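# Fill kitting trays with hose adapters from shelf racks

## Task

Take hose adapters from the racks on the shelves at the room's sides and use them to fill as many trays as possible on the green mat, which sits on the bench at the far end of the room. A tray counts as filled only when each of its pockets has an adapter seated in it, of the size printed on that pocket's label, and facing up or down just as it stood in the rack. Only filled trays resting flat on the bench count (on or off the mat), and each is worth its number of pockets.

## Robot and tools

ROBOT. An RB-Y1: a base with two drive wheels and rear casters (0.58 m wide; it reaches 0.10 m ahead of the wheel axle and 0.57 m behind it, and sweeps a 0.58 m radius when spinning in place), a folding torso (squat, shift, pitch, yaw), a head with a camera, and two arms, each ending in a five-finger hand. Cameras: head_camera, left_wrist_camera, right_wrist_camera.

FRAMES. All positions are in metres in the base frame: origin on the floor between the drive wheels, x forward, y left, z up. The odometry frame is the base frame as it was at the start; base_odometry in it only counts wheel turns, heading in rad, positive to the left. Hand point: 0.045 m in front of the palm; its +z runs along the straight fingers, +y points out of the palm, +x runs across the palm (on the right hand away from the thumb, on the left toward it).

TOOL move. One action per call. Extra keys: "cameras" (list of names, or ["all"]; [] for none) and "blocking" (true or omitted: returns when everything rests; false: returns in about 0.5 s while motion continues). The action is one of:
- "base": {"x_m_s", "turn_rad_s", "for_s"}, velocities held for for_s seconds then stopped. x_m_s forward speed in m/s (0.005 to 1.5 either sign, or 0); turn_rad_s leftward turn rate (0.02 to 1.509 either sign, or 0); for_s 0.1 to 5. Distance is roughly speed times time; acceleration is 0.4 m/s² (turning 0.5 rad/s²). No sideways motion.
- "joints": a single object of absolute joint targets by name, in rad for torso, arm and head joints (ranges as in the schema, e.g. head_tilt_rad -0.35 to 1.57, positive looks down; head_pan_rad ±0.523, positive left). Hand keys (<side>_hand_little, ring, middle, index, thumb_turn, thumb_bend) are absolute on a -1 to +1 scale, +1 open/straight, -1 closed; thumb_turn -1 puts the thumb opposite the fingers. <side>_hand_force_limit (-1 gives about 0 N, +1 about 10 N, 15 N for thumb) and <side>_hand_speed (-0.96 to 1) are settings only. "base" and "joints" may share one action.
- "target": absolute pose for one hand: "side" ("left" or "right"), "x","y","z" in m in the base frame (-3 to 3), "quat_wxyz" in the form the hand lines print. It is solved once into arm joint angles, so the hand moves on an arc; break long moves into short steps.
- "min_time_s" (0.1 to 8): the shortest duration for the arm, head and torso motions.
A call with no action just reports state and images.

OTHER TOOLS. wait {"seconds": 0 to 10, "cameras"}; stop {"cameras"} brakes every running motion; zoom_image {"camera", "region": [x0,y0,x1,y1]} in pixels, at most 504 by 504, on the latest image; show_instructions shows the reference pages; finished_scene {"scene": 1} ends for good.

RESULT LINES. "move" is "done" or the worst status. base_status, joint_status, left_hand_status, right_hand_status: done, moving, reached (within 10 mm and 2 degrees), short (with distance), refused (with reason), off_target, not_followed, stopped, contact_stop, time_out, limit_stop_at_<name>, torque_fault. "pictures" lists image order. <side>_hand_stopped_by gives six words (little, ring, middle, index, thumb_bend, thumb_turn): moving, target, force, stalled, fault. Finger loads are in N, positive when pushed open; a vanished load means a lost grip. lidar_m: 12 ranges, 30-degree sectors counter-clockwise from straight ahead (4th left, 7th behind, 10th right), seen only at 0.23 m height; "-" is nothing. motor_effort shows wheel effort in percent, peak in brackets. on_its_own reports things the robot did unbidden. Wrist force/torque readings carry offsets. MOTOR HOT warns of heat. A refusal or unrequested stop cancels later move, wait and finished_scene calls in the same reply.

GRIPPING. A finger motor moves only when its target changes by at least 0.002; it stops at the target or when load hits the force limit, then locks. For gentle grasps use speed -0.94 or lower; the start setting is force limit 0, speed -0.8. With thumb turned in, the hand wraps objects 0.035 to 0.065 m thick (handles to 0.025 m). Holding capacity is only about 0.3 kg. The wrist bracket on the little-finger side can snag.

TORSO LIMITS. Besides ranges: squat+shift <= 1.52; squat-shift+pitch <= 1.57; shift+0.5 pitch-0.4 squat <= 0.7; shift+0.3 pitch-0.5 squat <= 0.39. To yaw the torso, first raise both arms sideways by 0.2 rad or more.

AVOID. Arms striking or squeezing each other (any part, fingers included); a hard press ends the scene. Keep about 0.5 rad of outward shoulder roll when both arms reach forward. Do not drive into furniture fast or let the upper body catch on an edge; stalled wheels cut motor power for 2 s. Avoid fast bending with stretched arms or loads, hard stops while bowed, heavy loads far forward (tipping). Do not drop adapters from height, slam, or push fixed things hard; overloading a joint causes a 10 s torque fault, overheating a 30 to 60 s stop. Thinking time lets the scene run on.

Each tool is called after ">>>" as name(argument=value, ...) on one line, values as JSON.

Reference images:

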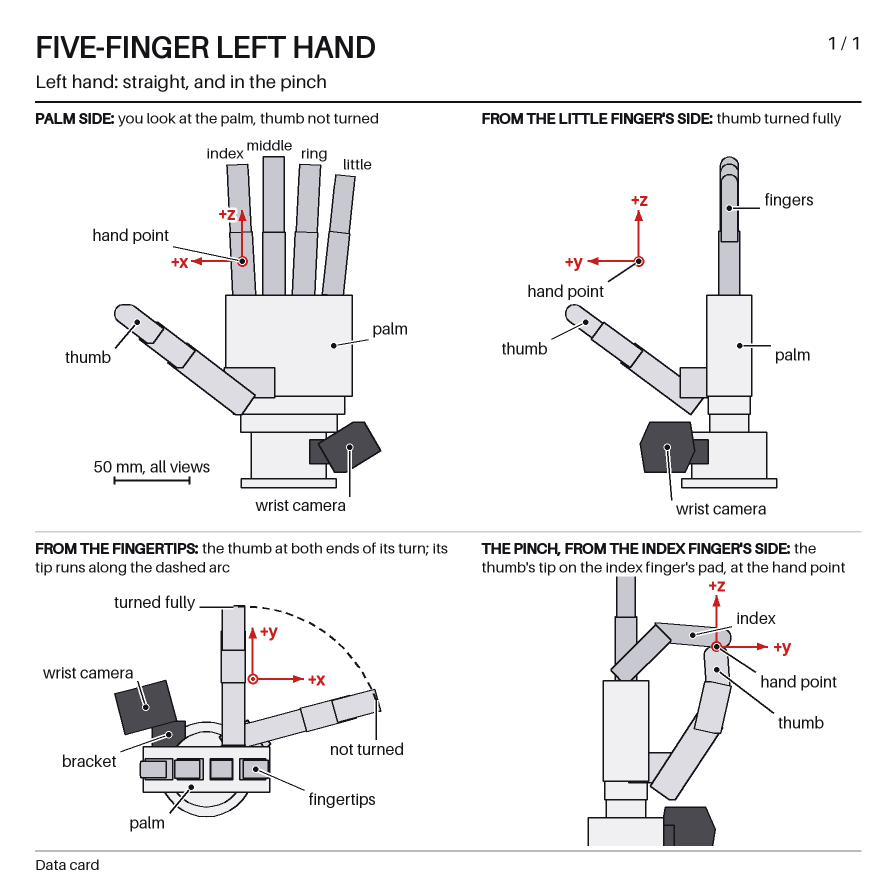

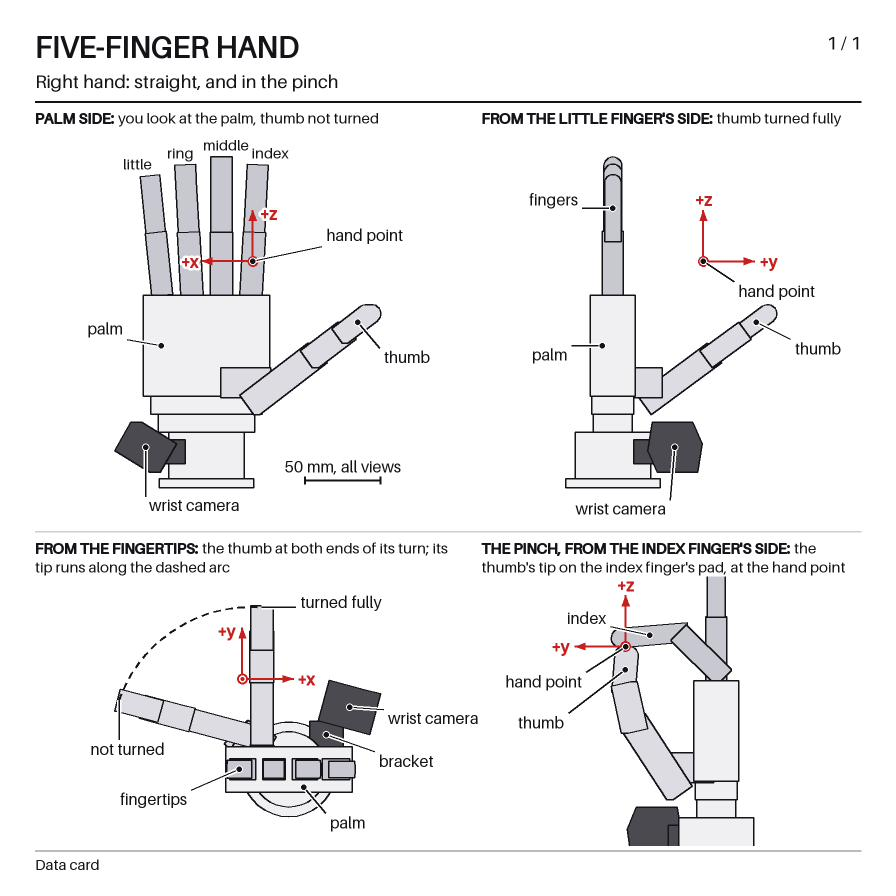

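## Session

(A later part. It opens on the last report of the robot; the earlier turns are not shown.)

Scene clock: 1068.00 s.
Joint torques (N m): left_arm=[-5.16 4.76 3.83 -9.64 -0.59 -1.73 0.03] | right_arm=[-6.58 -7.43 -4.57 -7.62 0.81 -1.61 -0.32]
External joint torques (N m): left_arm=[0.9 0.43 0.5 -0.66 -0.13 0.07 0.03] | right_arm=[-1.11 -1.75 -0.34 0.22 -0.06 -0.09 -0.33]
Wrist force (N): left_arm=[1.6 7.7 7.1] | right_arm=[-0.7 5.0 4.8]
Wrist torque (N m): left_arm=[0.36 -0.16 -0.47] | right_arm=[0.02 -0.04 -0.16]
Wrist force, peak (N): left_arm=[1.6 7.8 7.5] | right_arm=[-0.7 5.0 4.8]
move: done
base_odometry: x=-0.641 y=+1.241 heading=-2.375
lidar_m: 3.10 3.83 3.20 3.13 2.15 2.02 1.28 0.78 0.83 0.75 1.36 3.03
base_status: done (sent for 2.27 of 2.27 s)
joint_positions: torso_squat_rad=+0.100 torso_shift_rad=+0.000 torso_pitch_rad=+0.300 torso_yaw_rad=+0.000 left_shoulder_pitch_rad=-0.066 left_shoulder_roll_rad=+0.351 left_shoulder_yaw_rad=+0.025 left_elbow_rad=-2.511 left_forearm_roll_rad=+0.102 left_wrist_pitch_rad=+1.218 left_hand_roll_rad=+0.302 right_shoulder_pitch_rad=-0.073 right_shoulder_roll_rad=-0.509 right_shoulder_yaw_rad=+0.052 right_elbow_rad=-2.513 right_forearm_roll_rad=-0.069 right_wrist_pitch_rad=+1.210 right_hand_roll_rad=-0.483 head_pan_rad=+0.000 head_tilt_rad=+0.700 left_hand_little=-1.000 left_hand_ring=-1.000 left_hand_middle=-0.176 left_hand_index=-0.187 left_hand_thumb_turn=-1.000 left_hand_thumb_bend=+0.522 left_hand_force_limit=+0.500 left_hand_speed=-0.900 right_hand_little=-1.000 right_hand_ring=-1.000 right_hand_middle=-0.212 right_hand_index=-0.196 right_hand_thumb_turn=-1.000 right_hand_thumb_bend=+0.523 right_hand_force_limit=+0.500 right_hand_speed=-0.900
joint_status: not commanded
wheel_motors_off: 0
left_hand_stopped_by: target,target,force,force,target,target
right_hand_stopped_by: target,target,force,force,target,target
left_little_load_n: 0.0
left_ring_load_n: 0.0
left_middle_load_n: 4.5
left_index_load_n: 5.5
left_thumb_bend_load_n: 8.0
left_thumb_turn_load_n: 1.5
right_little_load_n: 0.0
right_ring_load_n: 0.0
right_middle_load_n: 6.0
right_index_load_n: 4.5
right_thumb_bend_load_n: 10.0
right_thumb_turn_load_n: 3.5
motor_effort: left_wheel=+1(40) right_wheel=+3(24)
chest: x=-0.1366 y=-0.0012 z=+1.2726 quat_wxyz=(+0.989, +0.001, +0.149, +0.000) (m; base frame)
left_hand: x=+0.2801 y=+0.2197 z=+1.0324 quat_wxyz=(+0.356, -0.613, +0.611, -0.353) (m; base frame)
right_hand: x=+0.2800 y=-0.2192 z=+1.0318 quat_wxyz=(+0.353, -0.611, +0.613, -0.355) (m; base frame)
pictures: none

>>> move(base={"x_m_s":0.9,"for_s":3.239})

>>> move(base={"turn_rad_s":-0.45,"for_s":0.976})

>>> move(base={"x_m_s":0.2,"for_s":0.83}, joints={"left_shoulder_pitch_rad":-0.794,"left_shoulder_roll_rad":0.567,"left_shoulder_yaw_rad":0.675,"left_elbow_rad":-2.223,"left_forearm_roll_rad":0.595,"left_wrist_pitch_rad":1.559,"left_hand_roll_rad":-0.012,"right_shoulder_pitch_rad":-0.68,"right_shoulder_roll_rad":-0.782,"right_shoulder_yaw_rad":-0.438,"right_elbow_rad":-2.309,"right_forearm_roll_rad":-0.58,"right_wrist_pitch_rad":1.446,"right_hand_roll_rad":-0.348}, min_time_s=1.3)

>>> move(joints={"torso_pitch_rad":0.6,"torso_squat_rad":0.2,"head_tilt_rad":0.4}, min_time_s=1.0, cameras=["head_camera"])

Scene clock: 1073.97 s.
Joint torques (N m): left_arm=[-5.23 4.3 3.58 -9.74 -0.65 -1.54 -0.2] | right_arm=[-5.91 -7.54 -4.48 -7.81 0.93 -1.52 -0.3]
External joint torques (N m): left_arm=[0.83 -0.02 0.25 -0.77 -0.19 0.26 -0.19] | right_arm=[-0.43 -1.86 -0.24 0.04 0.06 -0.01 -0.31]
Wrist force (N): left_arm=[1.6 7.5 7.1] | right_arm=[-0.8 4.1 4.3]
Wrist torque (N m): left_arm=[0.32 -0.17 -0.47] | right_arm=[-0.12 0.00 -0.18]
Wrist force, peak (N): left_arm=[1.7 7.5 7.8] | right_arm=[-1.3 4.6 5.0]
move: done
base_odometry: x=-2.735 y=-0.779 heading=-2.374
lidar_m: 0.42 0.53 1.25 2.39 2.89 4.66 3.24 2.44 2.29 0.64 0.44 0.41
base_status: done (sent for 3.23 of 3.23 s)
joint_positions: torso_squat_rad=+0.100 torso_shift_rad=+0.000 torso_pitch_rad=+0.300 torso_yaw_rad=+0.000 left_shoulder_pitch_rad=-0.066 left_shoulder_roll_rad=+0.351 left_shoulder_yaw_rad=+0.025 left_elbow_rad=-2.511 left_forearm_roll_rad=+0.102 left_wrist_pitch_rad=+1.218 left_hand_roll_rad=+0.302 right_shoulder_pitch_rad=-0.073 right_shoulder_roll_rad=-0.509 right_shoulder_yaw_rad=+0.052 right_elbow_rad=-2.513 right_forearm_roll_rad=-0.069 right_wrist_pitch_rad=+1.210 right_hand_roll_rad=-0.483 head_pan_rad=+0.000 head_tilt_rad=+0.700 left_hand_little=-1.000 left_hand_ring=-1.000 left_hand_middle=-0.176 left_hand_index=-0.187 left_hand_thumb_turn=-1.000 left_hand_thumb_bend=+0.522 left_hand_force_limit=+0.500 left_hand_speed=-0.900 right_hand_little=-1.000 right_hand_ring=-1.000 right_hand_middle=-0.212 right_hand_index=-0.196 right_hand_thumb_turn=-1.000 right_hand_thumb_bend=+0.523 right_hand_force_limit=+0.500 right_hand_speed=-0.900
joint_status: not commanded
wheel_motors_off: 0
left_hand_stopped_by: target,target,force,force,target,target
right_hand_stopped_by: target,target,force,force,target,target
left_little_load_n: 0.0
left_ring_load_n: 0.0
left_middle_load_n: 4.0
left_index_load_n: 5.0
left_thumb_bend_load_n: 7.5
left_thumb_turn_load_n: 1.5
right_little_load_n: 0.0
right_ring_load_n: 0.0
right_middle_load_n: 6.0
right_index_load_n: 4.0
right_thumb_bend_load_n: 10.5
right_thumb_turn_load_n: 3.5
motor_effort: left_wheel=+7(53) right_wheel=-4(28)
chest: x=-0.1365 y=-0.0012 z=+1.2726 quat_wxyz=(+0.989, +0.001, +0.149, +0.000) (m; base frame)
left_hand: x=+0.2802 y=+0.2197 z=+1.0323 quat_wxyz=(+0.356, -0.613, +0.611, -0.353) (m; base frame)
right_hand: x=+0.2800 y=-0.2192 z=+1.0318 quat_wxyz=(+0.353, -0.611, +0.613, -0.355) (m; base frame)
pictures: none

Scene clock: 1076.17 s.
Joint torques (N m): left_arm=[-5.11 4.14 3.8 -9.51 -0.69 -1.67 -0.12] | right_arm=[-5.68 -7.59 -4.49 -7.69 0.94 -1.6 -0.22]
External joint torques (N m): left_arm=[0.95 -0.19 0.47 -0.54 -0.23 0.13 -0.11] | right_arm=[-0.21 -1.91 -0.26 0.15 0.06 -0.08 -0.22]
Wrist force (N): left_arm=[1.6 7.4 7.2] | right_arm=[-0.4 4.2 4.4]
Wrist torque (N m): left_arm=[0.29 -0.16 -0.46] | right_arm=[-0.10 -0.07 -0.15]
Wrist force, peak (N): left_arm=[1.8 7.8 7.5] | right_arm=[-0.7 5.1 4.4]
move: done
base_odometry: x=-2.735 y=-0.779 heading=-2.809
lidar_m: 0.41 0.42 0.59 2.34 2.44 2.90 4.65 2.86 2.36 1.56 0.58 0.43
base_status: done (sent for 0.97 of 0.97 s)
joint_positions: torso_squat_rad=+0.100 torso_shift_rad=+0.000 torso_pitch_rad=+0.300 torso_yaw_rad=+0.000 left_shoulder_pitch_rad=-0.066 left_shoulder_roll_rad=+0.351 left_shoulder_yaw_rad=+0.025 left_elbow_rad=-2.511 left_forearm_roll_rad=+0.102 left_wrist_pitch_rad=+1.218 left_hand_roll_rad=+0.302 right_shoulder_pitch_rad=-0.073 right_shoulder_roll_rad=-0.509 right_shoulder_yaw_rad=+0.052 right_elbow_rad=-2.513 right_forearm_roll_rad=-0.069 right_wrist_pitch_rad=+1.210 right_hand_roll_rad=-0.483 head_pan_rad=+0.000 head_tilt_rad=+0.700 left_hand_little=-1.000 left_hand_ring=-1.000 left_hand_middle=-0.176 left_hand_index=-0.187 left_hand_thumb_turn=-1.000 left_hand_thumb_bend=+0.522 left_hand_force_limit=+0.500 left_hand_speed=-0.900 right_hand_little=-1.000 right_hand_ring=-1.000 right_hand_middle=-0.212 right_hand_index=-0.196 right_hand_thumb_turn=-1.000 right_hand_thumb_bend=+0.523 right_hand_force_limit=+0.500 right_hand_speed=-0.900
joint_status: not commanded
wheel_motors_off: 0
left_hand_stopped_by: target,target,force,force,target,target
right_hand_stopped_by: target,target,force,force,target,target
left_little_load_n: 0.5
left_ring_load_n: 0.0
left_middle_load_n: 4.0
left_index_load_n: 5.0
left_thumb_bend_load_n: 8.0
left_thumb_turn_load_n: 1.5
right_little_load_n: 0.0
right_ring_load_n: 0.0
right_middle_load_n: 6.0
right_index_load_n: 4.0
right_thumb_bend_load_n: 10.0
right_thumb_turn_load_n: 3.5
motor_effort: left_wheel=+7(33) right_wheel=+2(22)
chest: x=-0.1365 y=-0.0012 z=+1.2726 quat_wxyz=(+0.989, +0.001, +0.149, +0.000) (m; base frame)
left_hand: x=+0.2802 y=+0.2197 z=+1.0323 quat_wxyz=(+0.356, -0.613, +0.611, -0.353) (m; base frame)
right_hand: x=+0.2800 y=-0.2192 z=+1.0318 quat_wxyz=(+0.353, -0.611, +0.613, -0.355) (m; base frame)
pictures: none

Scene clock: 1077.87 s.
Joint torques (N m): left_arm=[-11.82 12.62 2.81 -4.39 -0.03 -2.01 0.09] | right_arm=[-12.45 -14.15 -5.14 -3.29 0.64 -1.84 -0.02]
External joint torques (N m): left_arm=[1.68 0.46 0.79 0.37 -0.06 0.1 0.1] | right_arm=[-0.62 -2.21 -0.24 0.14 -0.07 -0.03 -0.02]
Wrist force (N): left_arm=[1.6 8.1 5.3] | right_arm=[-0.6 5.2 1.9]
Wrist torque (N m): left_arm=[0.41 -0.22 -0.47] | right_arm=[0.13 0.03 0.02]
Wrist force, peak (N): left_arm=[2.3 8.6 7.4] | right_arm=[-0.8 5.4 4.5]
move: done
base_odometry: x=-2.893 y=-0.833 heading=-2.809
lidar_m: 0.24 0.25 0.35 1.01 2.44 3.02 4.82 3.00 2.37 0.95 0.35 0.26
base_status: done (sent for 0.83 of 0.83 s)
joint_positions: torso_squat_rad=+0.100 torso_shift_rad=+0.000 torso_pitch_rad=+0.300 torso_yaw_rad=+0.000 left_shoulder_pitch_rad=-0.794 left_shoulder_roll_rad=+0.567 left_shoulder_yaw_rad=+0.675 left_elbow_rad=-2.223 left_forearm_roll_rad=+0.595 left_wrist_pitch_rad=+1.559 left_hand_roll_rad=-0.012 right_shoulder_pitch_rad=-0.680 right_shoulder_roll_rad=-0.782 right_shoulder_yaw_rad=-0.438 right_elbow_rad=-2.309 right_forearm_roll_rad=-0.580 right_wrist_pitch_rad=+1.446 right_hand_roll_rad=-0.348 head_pan_rad=+0.000 head_tilt_rad=+0.700 left_hand_little=-1.000 left_hand_ring=-1.000 left_hand_middle=-0.176 left_hand_index=-0.187 left_hand_thumb_turn=-1.000 left_hand_thumb_bend=+0.522 left_hand_force_limit=+0.500 left_hand_speed=-0.900 right_hand_little=-1.000 right_hand_ring=-1.000 right_hand_middle=-0.212 right_hand_index=-0.196 right_hand_thumb_turn=-1.000 right_hand_thumb_bend=+0.523 right_hand_force_limit=+0.500 right_hand_speed=-0.900
joint_status: all done
wheel_motors_off: 0
left_hand_stopped_by: target,target,force,force,target,target
right_hand_stopped_by: target,target,force,force,target,target
left_little_load_n: 0.0
left_ring_load_n: 0.0
left_middle_load_n: 4.0
left_index_load_n: 5.0
left_thumb_bend_load_n: 8.0
left_thumb_turn_load_n: 1.5
right_little_load_n: 0.0
right_ring_load_n: 0.0
right_middle_load_n: 6.0
right_index_load_n: 4.0
right_thumb_bend_load_n: 10.0
right_thumb_turn_load_n: 3.5
motor_effort: left_wheel=-8(43) right_wheel=+2(24)
chest: x=-0.1364 y=-0.0012 z=+1.2726 quat_wxyz=(+0.989, +0.001, +0.150, +0.000) (m; base frame)
left_hand: x=+0.3865 y=+0.3399 z=+1.2856 quat_wxyz=(+0.441, -0.552, +0.553, -0.441) (m; base frame)
right_hand: x=+0.3864 y=-0.3000 z=+1.2851 quat_wxyz=(+0.441, -0.553, +0.553, -0.440) (m; base frame)
pictures: none

Scene clock: 1079.20 s.
Joint torques (N m): left_arm=[-9 13.6 3.87 -6.77 -0.03 -1.78 0.07] | right_arm=[-10.04 -14.49 -5.95 -5.06 0.69 -1.7 -0.01]
External joint torques (N m): left_arm=[1.6 1.1 0.44 -0.31 -0.08 0.1 0.08] | right_arm=[-0.87 -2.4 -0.15 -0.04 0 -0.09 -0.01]
Wrist force (N): left_arm=[1.8 7.4 7.0] | right_arm=[-0.4 4.2 4.5]
Wrist torque (N m): left_arm=[0.31 -0.20 -0.45] | right_arm=[-0.11 0.01 0.00]
Wrist force, peak (N): left_arm=[1.8 8.2 8.1] | right_arm=[-0.7 5.1 5.4]
move: done
base_odometry: x=-2.893 y=-0.833 heading=-2.809
lidar_m: 0.23 0.25 0.35 1.01 2.42 3.02 4.82 3.00 2.38 0.95 0.35 0.25
base_status: not commanded
joint_positions: torso_squat_rad=+0.200 torso_shift_rad=+0.000 torso_pitch_rad=+0.600 torso_yaw_rad=+0.000 left_shoulder_pitch_rad=-0.794 left_shoulder_roll_rad=+0.567 left_shoulder_yaw_rad=+0.675 left_elbow_rad=-2.223 left_forearm_roll_rad=+0.595 left_wrist_pitch_rad=+1.559 left_hand_roll_rad=-0.012 right_shoulder_pitch_rad=-0.680 right_shoulder_roll_rad=-0.782 right_shoulder_yaw_rad=-0.438 right_elbow_rad=-2.309 right_forearm_roll_rad=-0.580 right_wrist_pitch_rad=+1.446 right_hand_roll_rad=-0.348 head_pan_rad=+0.000 head_tilt_rad=+0.400 left_hand_little=-1.000 left_hand_ring=-1.000 left_hand_middle=-0.176 left_hand_index=-0.187 left_hand_thumb_turn=-1.000 left_hand_thumb_bend=+0.522 left_hand_force_limit=+0.500 left_hand_speed=-0.900 right_hand_little=-1.000 right_hand_ring=-1.000 right_hand_middle=-0.212 right_hand_index=-0.196 right_hand_thumb_turn=-1.000 right_hand_thumb_bend=+0.523 right_hand_force_limit=+0.500 right_hand_speed=-0.900
joint_status: all done
wheel_motors_off: 0
left_hand_stopped_by: target,target,force,force,target,target
right_hand_stopped_by: target,target,force,force,target,target
left_little_load_n: 0.5
left_ring_load_n: 0.0
left_middle_load_n: 4.0
left_index_load_n: 5.5
left_thumb_bend_load_n: 8.0
left_thumb_turn_load_n: 1.5
right_little_load_n: 0.0
right_ring_load_n: 0.0
right_middle_load_n: 6.0
right_index_load_n: 4.0
right_thumb_bend_load_n: 10.0
right_thumb_turn_load_n: 3.5
motor_effort: left_wheel=-10(13) right_wheel=+2(6)
chest: x=-0.0532 y=-0.0012 z=+1.2219 quat_wxyz=(+0.955, +0.001, +0.296, +0.000) (m; base frame)
left_hand: x=+0.4502 y=+0.3402 z=+1.0797 quat_wxyz=(+0.354, -0.612, +0.613, -0.353) (m; base frame)
right_hand: x=+0.4501 y=-0.2998 z=+1.0792 quat_wxyz=(+0.353, -0.612, +0.613, -0.353) (m; base frame)
pictures: head_camera
camera_calibration:
head_camera: T_world_to_cam=[[-0.0232867, -0.999714, 0.00541845, -0.00535249], [-0.852586, 0.0170287, -0.52231, 0.847539], [0.522069, -0.0167826, -0.852738, 1.07829], [0, 0, 0, 1]] pos_world=[0.159536, -0.00168702, 1.3622]

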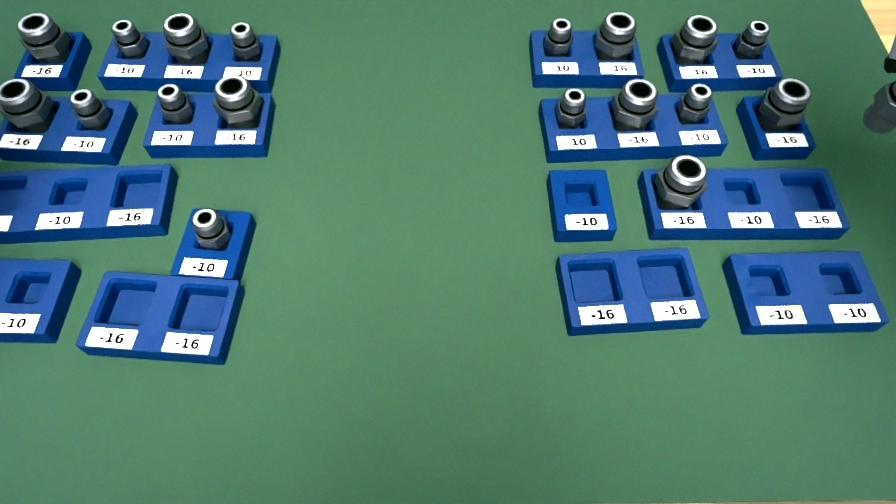

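>>> zoom_image(camera="head_camera", region=[30, 165, 110, 225])

>>> zoom_image(camera="head_camera", region=[700, 165, 780, 225])

Scaled by 6.300 from the camera's 896x504 image, which has a finer 1280x720 frame.

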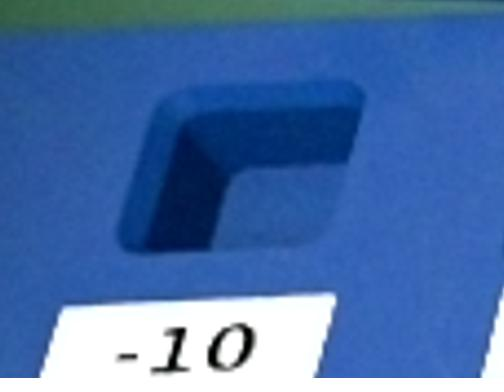

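Scaled by 6.300 from the camera's 896x504 image, which has a finer 1280x720 frame.

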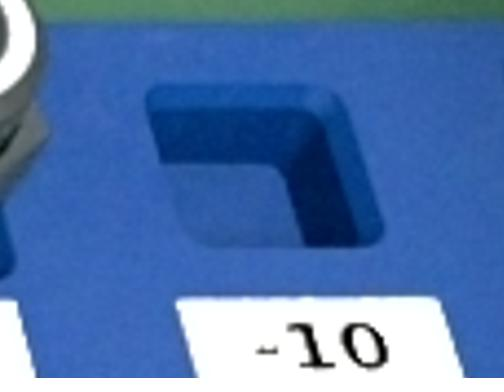

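>>> move(target={"side":"left","x":0.5038,"y":0.317,"z":1.01,"quat_wxyz":[0.3536,-0.6124,0.6124,-0.3536]})

>>> move(target={"side":"left","x":0.5158,"y":0.317,"z":0.966,"quat_wxyz":[0.3536,-0.6124,0.6124,-0.3536]}, cameras=["head_camera"])

>>> zoom_image(camera="head_camera", region=[20, 145, 120, 220])

Scene clock: 1081.63 s.
Joint torques (N m): left_arm=[-11.93 12.5 3.16 -8.91 0.09 -1.68 -0.08] | right_arm=[-9.79 -14.25 -5.8 -4.92 0.71 -1.89 0.06]
External joint torques (N m): left_arm=[0.82 1.41 0.28 -0.16 -0.12 0.19 -0.07] | right_arm=[-0.63 -2.15 -0.01 0.1 0.02 -0.29 0.05]
Wrist force (N): left_arm=[1.4 7.8 7.1] | right_arm=[-1.1 4.3 4.4]
Wrist torque (N m): left_arm=[0.36 -0.15 -0.49] | right_arm=[-0.08 0.09 -0.01]
Wrist force, peak (N): left_arm=[2.0 8.6 8.1] | right_arm=[-0.9 5.6 4.3]
move: done
base_odometry: x=-2.893 y=-0.833 heading=-2.809
lidar_m: 0.24 0.25 0.35 1.01 2.44 3.02 4.81 2.99 2.38 0.97 0.34 0.25
base_status: not commanded
joint_positions: torso_squat_rad=+0.200 torso_shift_rad=+0.000 torso_pitch_rad=+0.600 torso_yaw_rad=+0.000 left_shoulder_pitch_rad=-0.815 left_shoulder_roll_rad=+0.435 left_shoulder_yaw_rad=+0.524 left_elbow_rad=-2.002 left_forearm_roll_rad=+0.425 left_wrist_pitch_rad=+1.285 left_hand_roll_rad=-0.091 right_shoulder_pitch_rad=-0.680 right_shoulder_roll_rad=-0.782 right_shoulder_yaw_rad=-0.438 right_elbow_rad=-2.309 right_forearm_roll_rad=-0.580 right_wrist_pitch_rad=+1.446 right_hand_roll_rad=-0.348 head_pan_rad=+0.000 head_tilt_rad=+0.400 left_hand_little=-1.000 left_hand_ring=-1.000 left_hand_middle=-0.176 left_hand_index=-0.187 left_hand_thumb_turn=-1.000 left_hand_thumb_bend=+0.522 left_hand_force_limit=+0.500 left_hand_speed=-0.900 right_hand_little=-1.000 right_hand_ring=-1.000 right_hand_middle=-0.212 right_hand_index=-0.196 right_hand_thumb_turn=-1.000 right_hand_thumb_bend=+0.523 right_hand_force_limit=+0.500 right_hand_speed=-0.900
joint_status: all done
wheel_motors_off: 0
left_hand_stopped_by: target,target,force,force,target,target
right_hand_stopped_by: target,target,force,force,target,target
left_little_load_n: 0.0
left_ring_load_n: 0.0
left_middle_load_n: 4.0
left_index_load_n: 5.0
left_thumb_bend_load_n: 7.5
left_thumb_turn_load_n: 1.5
right_little_load_n: 0.0
right_ring_load_n: 0.0
right_middle_load_n: 6.0
right_index_load_n: 4.0
right_thumb_bend_load_n: 10.0
right_thumb_turn_load_n: 3.5
motor_effort: left_wheel=-5(12) right_wheel=+3(4)
chest: x=-0.0532 y=-0.0012 z=+1.2219 quat_wxyz=(+0.955, +0.001, +0.296, +0.000) (m; base frame)
left_hand: x=+0.5034 y=+0.3170 z=+1.0101 quat_wxyz=(+0.354, -0.612, +0.612, -0.353) (m; base frame)
left_hand_status: reached (checked arc, planned for 0.5 s): 0 mm and 0.0 deg off.
right_hand: x=+0.4500 y=-0.2998 z=+1.0793 quat_wxyz=(+0.353, -0.612, +0.613, -0.353) (m; base frame)
pictures: none

Scene clock: 1082.43 s.
Joint torques (N m): left_arm=[-10.82 11.42 2.39 -10.16 0.14 -1.63 0.02] | right_arm=[-9.83 -14.71 -5.66 -5.01 0.79 -1.84 -0.03]
External joint torques (N m): left_arm=[2.09 0.73 -0.24 -0.54 -0.16 0.23 0.03] | right_arm=[-0.66 -2.62 0.13 0.02 0.11 -0.23 -0.03]
Wrist force (N): left_arm=[1.7 7.8 7.3] | right_arm=[-0.7 4.6 4.3]
Wrist torque (N m): left_arm=[0.37 -0.20 -0.47] | right_arm=[0.01 0.07 0.02]
Wrist force, peak (N): left_arm=[2.5 8.8 7.9] | right_arm=[-0.7 4.6 5.7]
move: done
base_odometry: x=-2.893 y=-0.833 heading=-2.809
lidar_m: 0.24 0.25 0.35 1.00 2.44 3.03 4.82 2.99 2.37 0.96 0.35 0.24
base_status: not commanded
joint_positions: torso_squat_rad=+0.200 torso_shift_rad=+0.000 torso_pitch_rad=+0.600 torso_yaw_rad=+0.000 left_shoulder_pitch_rad=-0.789 left_shoulder_roll_rad=+0.383 left_shoulder_yaw_rad=+0.503 left_elbow_rad=-1.882 left_forearm_roll_rad=+0.409 left_wrist_pitch_rad=+1.127 left_hand_roll_rad=-0.155 right_shoulder_pitch_rad=-0.680 right_shoulder_roll_rad=-0.782 right_shoulder_yaw_rad=-0.438 right_elbow_rad=-2.309 right_forearm_roll_rad=-0.580 right_wrist_pitch_rad=+1.446 right_hand_roll_rad=-0.348 head_pan_rad=+0.000 head_tilt_rad=+0.400 left_hand_little=-1.000 left_hand_ring=-1.000 left_hand_middle=-0.176 left_hand_index=-0.187 left_hand_thumb_turn=-1.000 left_hand_thumb_bend=+0.522 left_hand_force_limit=+0.500 left_hand_speed=-0.900 right_hand_little=-1.000 right_hand_ring=-1.000 right_hand_middle=-0.212 right_hand_index=-0.196 right_hand_thumb_turn=-1.000 right_hand_thumb_bend=+0.523 right_hand_force_limit=+0.500 right_hand_speed=-0.900
joint_status: all done
wheel_motors_off: 0
left_hand_stopped_by: target,target,force,force,target,target
right_hand_stopped_by: target,target,force,force,target,target
left_little_load_n: 0.0
left_ring_load_n: 0.0
left_middle_load_n: 4.5
left_index_load_n: 5.5
left_thumb_bend_load_n: 8.0
left_thumb_turn_load_n: 1.5
right_little_load_n: 0.0
right_ring_load_n: 0.0
right_middle_load_n: 6.0
right_index_load_n: 4.0
right_thumb_bend_load_n: 10.0
right_thumb_turn_load_n: 3.5
motor_effort: left_wheel=-7(10) right_wheel=+3(4)
chest: x=-0.0532 y=-0.0012 z=+1.2219 quat_wxyz=(+0.955, +0.001, +0.296, +0.000) (m; base frame)
left_hand: x=+0.5153 y=+0.3171 z=+0.9663 quat_wxyz=(+0.354, -0.613, +0.612, -0.353) (m; base frame)
left_hand_status: reached (checked arc, planned for 0.4 s): 1 mm and 0.0 deg off.
right_hand: x=+0.4500 y=-0.2998 z=+1.0793 quat_wxyz=(+0.353, -0.612, +0.613, -0.353) (m; base frame)
pictures: head_camera
camera_calibration:
head_camera: T_world_to_cam=[[-0.0232375, -0.999716, 0.00532949, -0.00524216], [-0.852515, 0.0170309, -0.522426, 0.847652], [0.522187, -0.0166833, -0.852668, 1.07831], [0, 0, 0, 1]] pos_world=[0.159435, -0.00168715, 1.3623]

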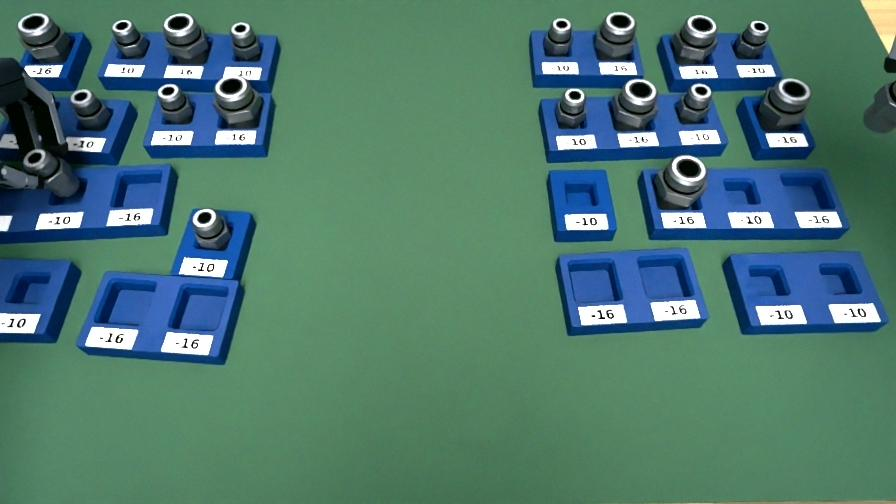

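Scaled by 5.040 from the camera's 896x504 image, which has a finer 1280x720 frame.

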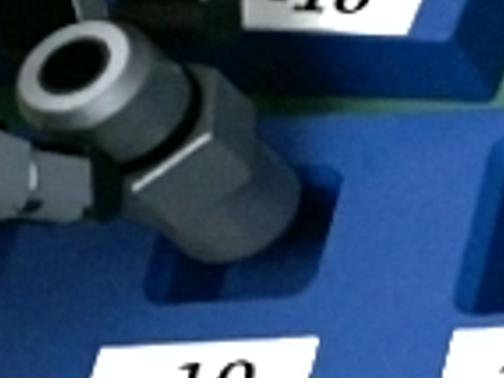

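>>> move(target={"side":"left","x":0.5160,"y":0.3182,"z":0.957,"quat_wxyz":[0.3536,-0.6124,0.6124,-0.3536]}, cameras=["head_camera"])

>>> zoom_image(camera="head_camera", region=[20, 145, 120, 220])

Scene clock: 1083.53 s.
Joint torques (N m): left_arm=[-11.13 11.04 1.51 -10.14 0.37 -1.54 -0.12] | right_arm=[-10.1 -14.23 -6.06 -4.88 0.64 -1.73 0.04]
External joint torques (N m): left_arm=[1.69 0.39 -1.1 -0.39 0.05 0.32 -0.11] | right_arm=[-0.94 -2.13 -0.26 0.15 -0.05 -0.12 0.03]
Wrist force (N): left_arm=[1.6 7.6 7.4] | right_arm=[-1.1 4.2 4.2]
Wrist torque (N m): left_arm=[0.33 -0.18 -0.46] | right_arm=[-0.07 0.08 -0.05]
Wrist force, peak (N): left_arm=[2.1 8.8 8.0] | right_arm=[-0.3 5.2 4.7]
move: done
base_odometry: x=-2.893 y=-0.833 heading=-2.809
lidar_m: 0.24 0.25 0.35 0.99 2.44 3.01 4.81 2.99 2.37 0.95 0.35 0.25
base_status: not commanded
joint_positions: torso_squat_rad=+0.200 torso_shift_rad=+0.000 torso_pitch_rad=+0.600 torso_yaw_rad=+0.000 left_shoulder_pitch_rad=-0.779 left_shoulder_roll_rad=+0.375 left_shoulder_yaw_rad=+0.502 left_elbow_rad=-1.861 left_forearm_roll_rad=+0.413 left_wrist_pitch_rad=+1.097 left_hand_roll_rad=-0.169 right_shoulder_pitch_rad=-0.680 right_shoulder_roll_rad=-0.782 right_shoulder_yaw_rad=-0.438 right_elbow_rad=-2.309 right_forearm_roll_rad=-0.580 right_wrist_pitch_rad=+1.446 right_hand_roll_rad=-0.348 head_pan_rad=+0.000 head_tilt_rad=+0.400 left_hand_little=-1.000 left_hand_ring=-1.000 left_hand_middle=-0.176 left_hand_index=-0.187 left_hand_thumb_turn=-1.000 left_hand_thumb_bend=+0.522 left_hand_force_limit=+0.500 left_hand_speed=-0.900 right_hand_little=-1.000 right_hand_ring=-1.000 right_hand_middle=-0.212 right_hand_index=-0.196 right_hand_thumb_turn=-1.000 right_hand_thumb_bend=+0.523 right_hand_force_limit=+0.500 right_hand_speed=-0.900
joint_status: all done
wheel_motors_off: 0
left_hand_stopped_by: target,target,force,force,target,target
right_hand_stopped_by: target,target,force,force,target,target
left_little_load_n: 0.0
left_ring_load_n: 0.0
left_middle_load_n: 4.5
left_index_load_n: 5.5
left_thumb_bend_load_n: 7.5
left_thumb_turn_load_n: 1.5
right_little_load_n: 0.5
right_ring_load_n: 0.0
right_middle_load_n: 6.0
right_index_load_n: 4.0
right_thumb_bend_load_n: 10.5
right_thumb_turn_load_n: 3.5
motor_effort: left_wheel=-7(10) right_wheel=+3(4)
chest: x=-0.0532 y=-0.0012 z=+1.2219 quat_wxyz=(+0.955, +0.001, +0.296, +0.000) (m; base frame)
left_hand: x=+0.5156 y=+0.3183 z=+0.9572 quat_wxyz=(+0.354, -0.613, +0.612, -0.353) (m; base frame)
left_hand_status: reached (checked arc, planned for 0.2 s): 0 mm and 0.0 deg off.
right_hand: x=+0.4500 y=-0.2998 z=+1.0793 quat_wxyz=(+0.353, -0.612, +0.613, -0.353) (m; base frame)
pictures: head_camera
camera_calibration:
head_camera: T_world_to_cam=[[-0.0231519, -0.999717, 0.0053811, -0.00532572], [-0.852517, 0.016931, -0.522425, 0.847651], [0.522186, -0.0166826, -0.852668, 1.07831], [0, 0, 0, 1]] pos_world=[0.159436, -0.00168674, 1.3623]

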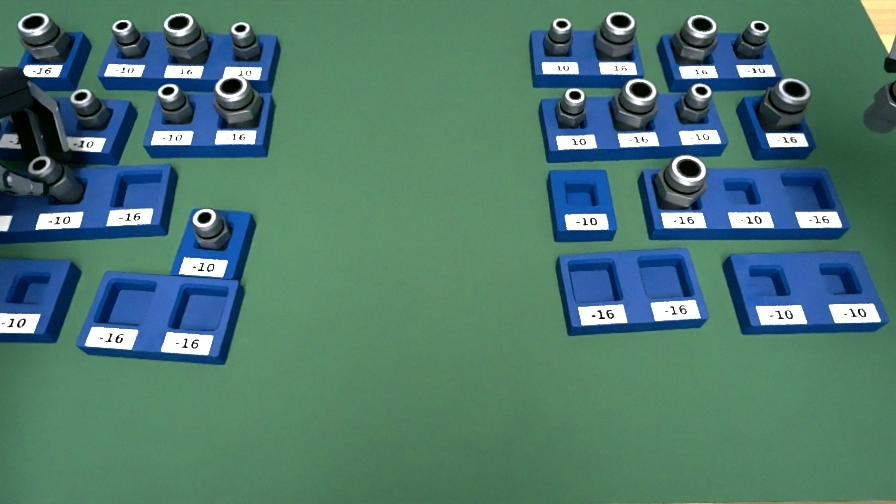

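Scaled by 5.040 from the camera's 896x504 image, which has a finer 1280x720 frame.

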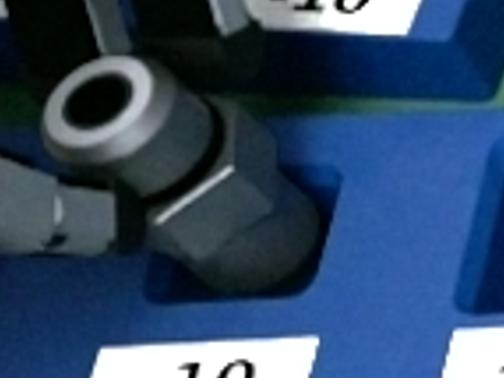

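>>> move(target={"side":"left","x":0.5172,"y":0.3190,"z":0.9478,"quat_wxyz":[0.3536,-0.6124,0.6124,-0.3536]}, cameras=["head_camera"])

>>> zoom_image(camera="head_camera", region=[20, 145, 120, 220])

Scene clock: 1084.40 s.
Joint torques (N m): left_arm=[-10.36 10.33 2.27 -9.64 0.1 -1.45 -0.21] | right_arm=[-9.92 -14.72 -5.73 -4.86 0.62 -1.68 0.1]
External joint torques (N m): left_arm=[2.42 -0.28 -0.32 0.24 -0.24 0.4 -0.2] | right_arm=[-0.76 -2.63 0.07 0.16 -0.06 -0.08 0.09]
Wrist force (N): left_arm=[1.9 7.3 6.7] | right_arm=[-1.1 3.3 4.3]
Wrist torque (N m): left_arm=[0.34 -0.20 -0.45] | right_arm=[-0.25 0.12 0.00]
Wrist force, peak (N): left_arm=[1.8 8.1 7.4] | right_arm=[-0.8 4.9 4.6]
move: done
base_odometry: x=-2.893 y=-0.833 heading=-2.809
lidar_m: 0.24 0.26 0.36 1.00 2.44 3.03 4.82 2.99 2.38 0.96 0.35 0.26
base_status: not commanded
joint_positions: torso_squat_rad=+0.200 torso_shift_rad=+0.000 torso_pitch_rad=+0.600 torso_yaw_rad=+0.000 left_shoulder_pitch_rad=-0.772 left_shoulder_roll_rad=+0.368 left_shoulder_yaw_rad=+0.499 left_elbow_rad=-1.836 left_forearm_roll_rad=+0.416 left_wrist_pitch_rad=+1.064 left_hand_roll_rad=-0.183 right_shoulder_pitch_rad=-0.680 right_shoulder_roll_rad=-0.782 right_shoulder_yaw_rad=-0.438 right_elbow_rad=-2.309 right_forearm_roll_rad=-0.580 right_wrist_pitch_rad=+1.446 right_hand_roll_rad=-0.348 head_pan_rad=+0.000 head_tilt_rad=+0.400 left_hand_little=-1.000 left_hand_ring=-1.000 left_hand_middle=-0.176 left_hand_index=-0.187 left_hand_thumb_turn=-1.000 left_hand_thumb_bend=+0.522 left_hand_force_limit=+0.500 left_hand_speed=-0.900 right_hand_little=-1.000 right_hand_ring=-1.000 right_hand_middle=-0.212 right_hand_index=-0.196 right_hand_thumb_turn=-1.000 right_hand_thumb_bend=+0.523 right_hand_force_limit=+0.500 right_hand_speed=-0.900
joint_status: all done
wheel_motors_off: 0
left_hand_stopped_by: target,target,force,force,target,target
right_hand_stopped_by: target,target,force,force,target,target
left_little_load_n: 0.0
left_ring_load_n: 0.0
left_middle_load_n: 4.0
left_index_load_n: 5.5
left_thumb_bend_load_n: 7.5
left_thumb_turn_load_n: 1.0
right_little_load_n: 0.0
right_ring_load_n: 0.5
right_middle_load_n: 6.0
right_index_load_n: 4.0
right_thumb_bend_load_n: 10.5
right_thumb_turn_load_n: 3.5
motor_effort: left_wheel=-7(9) right_wheel=+3(4)
chest: x=-0.0532 y=-0.0012 z=+1.2219 quat_wxyz=(+0.955, +0.001, +0.296, +0.000) (m; base frame)
left_hand: x=+0.5169 y=+0.3191 z=+0.9482 quat_wxyz=(+0.354, -0.612, +0.612, -0.353) (m; base frame)
left_hand_status: reached (checked arc, planned for 0.2 s): 1 mm and 0.0 deg off.
right_hand: x=+0.4500 y=-0.2998 z=+1.0793 quat_wxyz=(+0.353, -0.612, +0.613, -0.353) (m; base frame)
pictures: head_camera
camera_calibration:
head_camera: T_world_to_cam=[[-0.0231519, -0.999717, 0.0053811, -0.00532572], [-0.852517, 0.016931, -0.522425, 0.847651], [0.522186, -0.0166826, -0.852668, 1.07831], [0, 0, 0, 1]] pos_world=[0.159436, -0.00168674, 1.3623]

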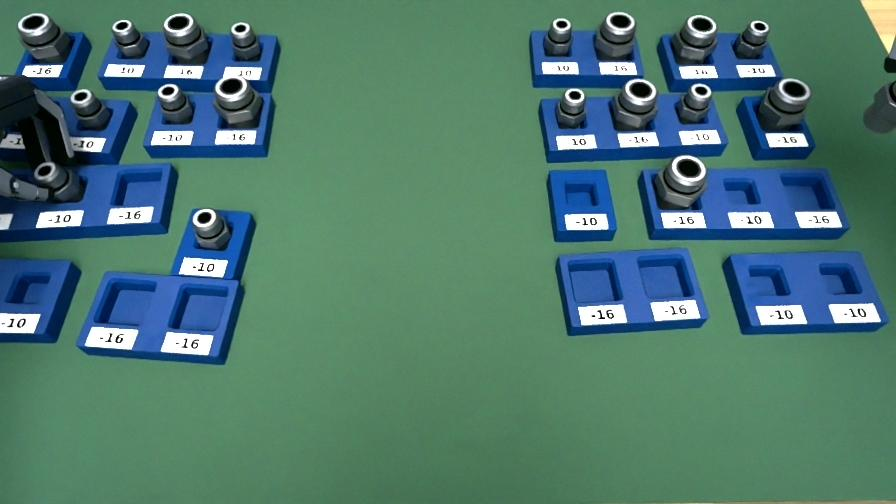

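Scaled by 5.040 from the camera's 896x504 image, which has a finer 1280x720 frame.

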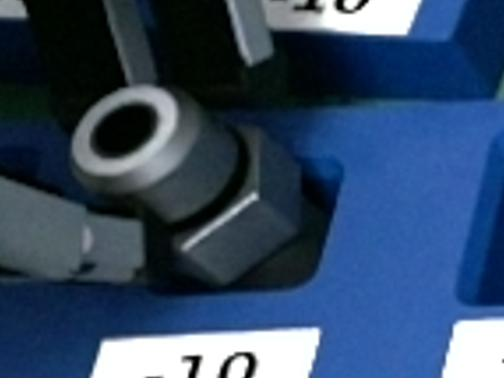

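>>> move(target={"side":"left","x":0.5165,"y":0.3190,"z":0.9463,"quat_wxyz":[0.3536,-0.6124,0.6124,-0.3536]})

>>> move(joints={"left_hand_speed":-0.7,"left_hand_index":0.2,"left_hand_middle":0.2,"left_hand_thumb_bend":0.88}, cameras=["head_camera"])

>>> zoom_image(camera="head_camera", region=[20, 145, 120, 220])

Scene clock: 1085.33 s.
Joint torques (N m): left_arm=[-9.19 9.7 1.66 -8.65 -0.01 -1.23 -0.27] | right_arm=[-10.04 -14.15 -5.86 -4.85 0.68 -1.78 -0.01]
External joint torques (N m): left_arm=[3.56 -0.9 -0.92 1.25 -0.35 0.62 -0.27] | right_arm=[-0.87 -2.05 -0.06 0.18 0 -0.17 -0.01]
Wrist force (N): left_arm=[1.9 4.9 5.8] | right_arm=[-1.1 4.1 4.4]
Wrist torque (N m): left_arm=[0.25 -0.18 -0.44] | right_arm=[-0.12 0.14 0.01]
Wrist force, peak (N): left_arm=[1.6 7.9 7.5] | right_arm=[-0.8 4.9 4.8]
move: done
base_odometry: x=-2.893 y=-0.833 heading=-2.809
lidar_m: 0.23 0.25 0.36 1.00 2.43 3.02 4.82 3.00 2.38 0.97 0.34 0.25
base_status: not commanded
joint_positions: torso_squat_rad=+0.200 torso_shift_rad=+0.000 torso_pitch_rad=+0.600 torso_yaw_rad=+0.000 left_shoulder_pitch_rad=-0.770 left_shoulder_roll_rad=+0.367 left_shoulder_yaw_rad=+0.499 left_elbow_rad=-1.834 left_forearm_roll_rad=+0.418 left_wrist_pitch_rad=+1.058 left_hand_roll_rad=-0.186 right_shoulder_pitch_rad=-0.680 right_shoulder_roll_rad=-0.782 right_shoulder_yaw_rad=-0.438 right_elbow_rad=-2.309 right_forearm_roll_rad=-0.580 right_wrist_pitch_rad=+1.446 right_hand_roll_rad=-0.348 head_pan_rad=+0.000 head_tilt_rad=+0.400 left_hand_little=-1.000 left_hand_ring=-1.000 left_hand_middle=-0.176 left_hand_index=-0.187 left_hand_thumb_turn=-1.000 left_hand_thumb_bend=+0.522 left_hand_force_limit=+0.500 left_hand_speed=-0.900 right_hand_little=-1.000 right_hand_ring=-1.000 right_hand_middle=-0.212 right_hand_index=-0.196 right_hand_thumb_turn=-1.000 right_hand_thumb_bend=+0.523 right_hand_force_limit=+0.500 right_hand_speed=-0.900
joint_status: all done
wheel_motors_off: 0
left_hand_stopped_by: target,target,force,force,target,target
right_hand_stopped_by: target,target,force,force,target,target
left_little_load_n: 0.0
left_ring_load_n: 0.5
left_middle_load_n: 3.5
left_index_load_n: 6.0
left_thumb_bend_load_n: 7.0
left_thumb_turn_load_n: 1.0
right_little_load_n: 0.0
right_ring_load_n: 0.0
right_middle_load_n: 6.0
right_index_load_n: 4.0
right_thumb_bend_load_n: 10.0
right_thumb_turn_load_n: 3.5
motor_effort: left_wheel=-6(9) right_wheel=+3(4)
chest: x=-0.0533 y=-0.0012 z=+1.2219 quat_wxyz=(+0.955, +0.001, +0.296, +0.000) (m; base frame)
left_hand: x=+0.5167 y=+0.3191 z=+0.9469 quat_wxyz=(+0.354, -0.612, +0.612, -0.354) (m; base frame)
left_hand_status: reached (checked arc, planned for 0.1 s): 1 mm and 0.1 deg off.
right_hand: x=+0.4500 y=-0.2998 z=+1.0794 quat_wxyz=(+0.353, -0.612, +0.613, -0.353) (m; base frame)
pictures: none

Scene clock: 1086.67 s.
Joint torques (N m): left_arm=[-9.79 9.96 1.85 -9.25 0.07 -1.34 -0.28] | right_arm=[-9.98 -14.5 -5.83 -5.12 0.76 -1.82 0.01]
External joint torques (N m): left_arm=[2.96 -0.64 -0.73 0.65 -0.27 0.52 -0.28] | right_arm=[-0.81 -2.4 -0.04 -0.1 0.07 -0.21 0.01]
Wrist force (N): left_arm=[1.7 6.6 6.7] | right_arm=[-1.1 4.0 5.1]
Wrist torque (N m): left_arm=[0.30 -0.20 -0.46] | right_arm=[-0.18 0.06 -0.03]
Wrist force, peak (N): left_arm=[1.6 6.9 6.8] | right_arm=[-0.9 4.3 5.0]
move: done
base_odometry: x=-2.893 y=-0.833 heading=-2.809
lidar_m: 0.23 0.26 0.35 1.00 2.44 3.01 4.82 2.99 2.36 0.96 0.35 0.25
base_status: not commanded
joint_positions: torso_squat_rad=+0.200 torso_shift_rad=+0.000 torso_pitch_rad=+0.600 torso_yaw_rad=+0.000 left_shoulder_pitch_rad=-0.769 left_shoulder_roll_rad=+0.367 left_shoulder_yaw_rad=+0.499 left_elbow_rad=-1.834 left_forearm_roll_rad=+0.418 left_wrist_pitch_rad=+1.058 left_hand_roll_rad=-0.186 right_shoulder_pitch_rad=-0.680 right_shoulder_roll_rad=-0.782 right_shoulder_yaw_rad=-0.438 right_elbow_rad=-2.309 right_forearm_roll_rad=-0.580 right_wrist_pitch_rad=+1.446 right_hand_roll_rad=-0.348 head_pan_rad=+0.000 head_tilt_rad=+0.400 left_hand_little=-1.000 left_hand_ring=-1.000 left_hand_middle=+0.200 left_hand_index=+0.200 left_hand_thumb_turn=-1.000 left_hand_thumb_bend=+0.880 left_hand_force_limit=+0.500 left_hand_speed=-0.700 right_hand_little=-1.000 right_hand_ring=-1.000 right_hand_middle=-0.212 right_hand_index=-0.196 right_hand_thumb_turn=-1.000 right_hand_thumb_bend=+0.523 right_hand_force_limit=+0.500 right_hand_speed=-0.900
joint_status: all done
wheel_motors_off: 0
left_hand_stopped_by: target,target,target,target,target,target
right_hand_stopped_by: target,target,force,force,target,target
left_little_load_n: 0.0
left_ring_load_n: 0.0
left_middle_load_n: -0.5
left_index_load_n: 0.0
left_thumb_bend_load_n: 0.0
left_thumb_turn_load_n: 0.0
right_little_load_n: 0.0
right_ring_load_n: 0.0
right_middle_load_n: 6.0
right_index_load_n: 4.0
right_thumb_bend_load_n: 10.0
right_thumb_turn_load_n: 3.5
motor_effort: left_wheel=-7(9) right_wheel=+4(4)
chest: x=-0.0533 y=-0.0012 z=+1.2219 quat_wxyz=(+0.955, +0.001, +0.296, +0.000) (m; base frame)
left_hand: x=+0.5167 y=+0.3191 z=+0.9468 quat_wxyz=(+0.354, -0.612, +0.612, -0.354) (m; base frame)
right_hand: x=+0.4500 y=-0.2998 z=+1.0794 quat_wxyz=(+0.353, -0.612, +0.613, -0.353) (m; base frame)
pictures: head_camera
camera_calibration:
head_camera: T_world_to_cam=[[-0.0231503, -0.999718, 0.00537912, -0.00532328], [-0.852472, 0.0169292, -0.522498, 0.847744], [0.522259, -0.0166815, -0.852624, 1.07824], [0, 0, 0, 1]] pos_world=[0.159435, -0.00168673, 1.3623]

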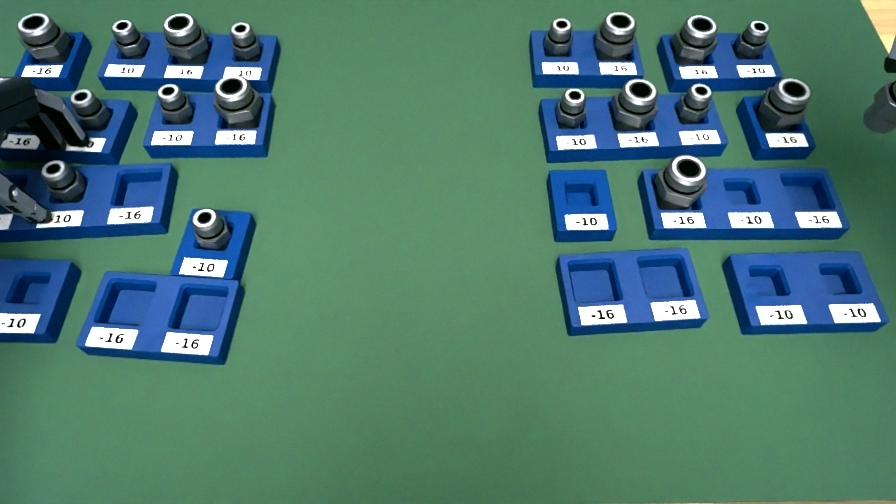

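Scaled by 5.040 from the camera's 896x504 image, which has a finer 1280x720 frame.

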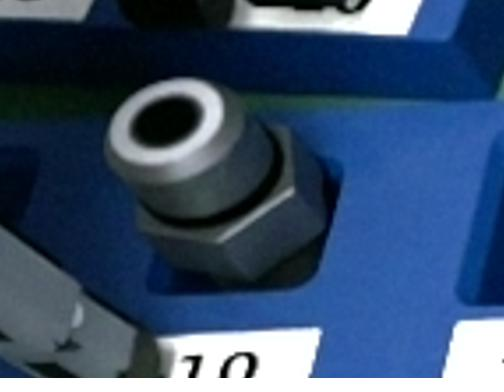

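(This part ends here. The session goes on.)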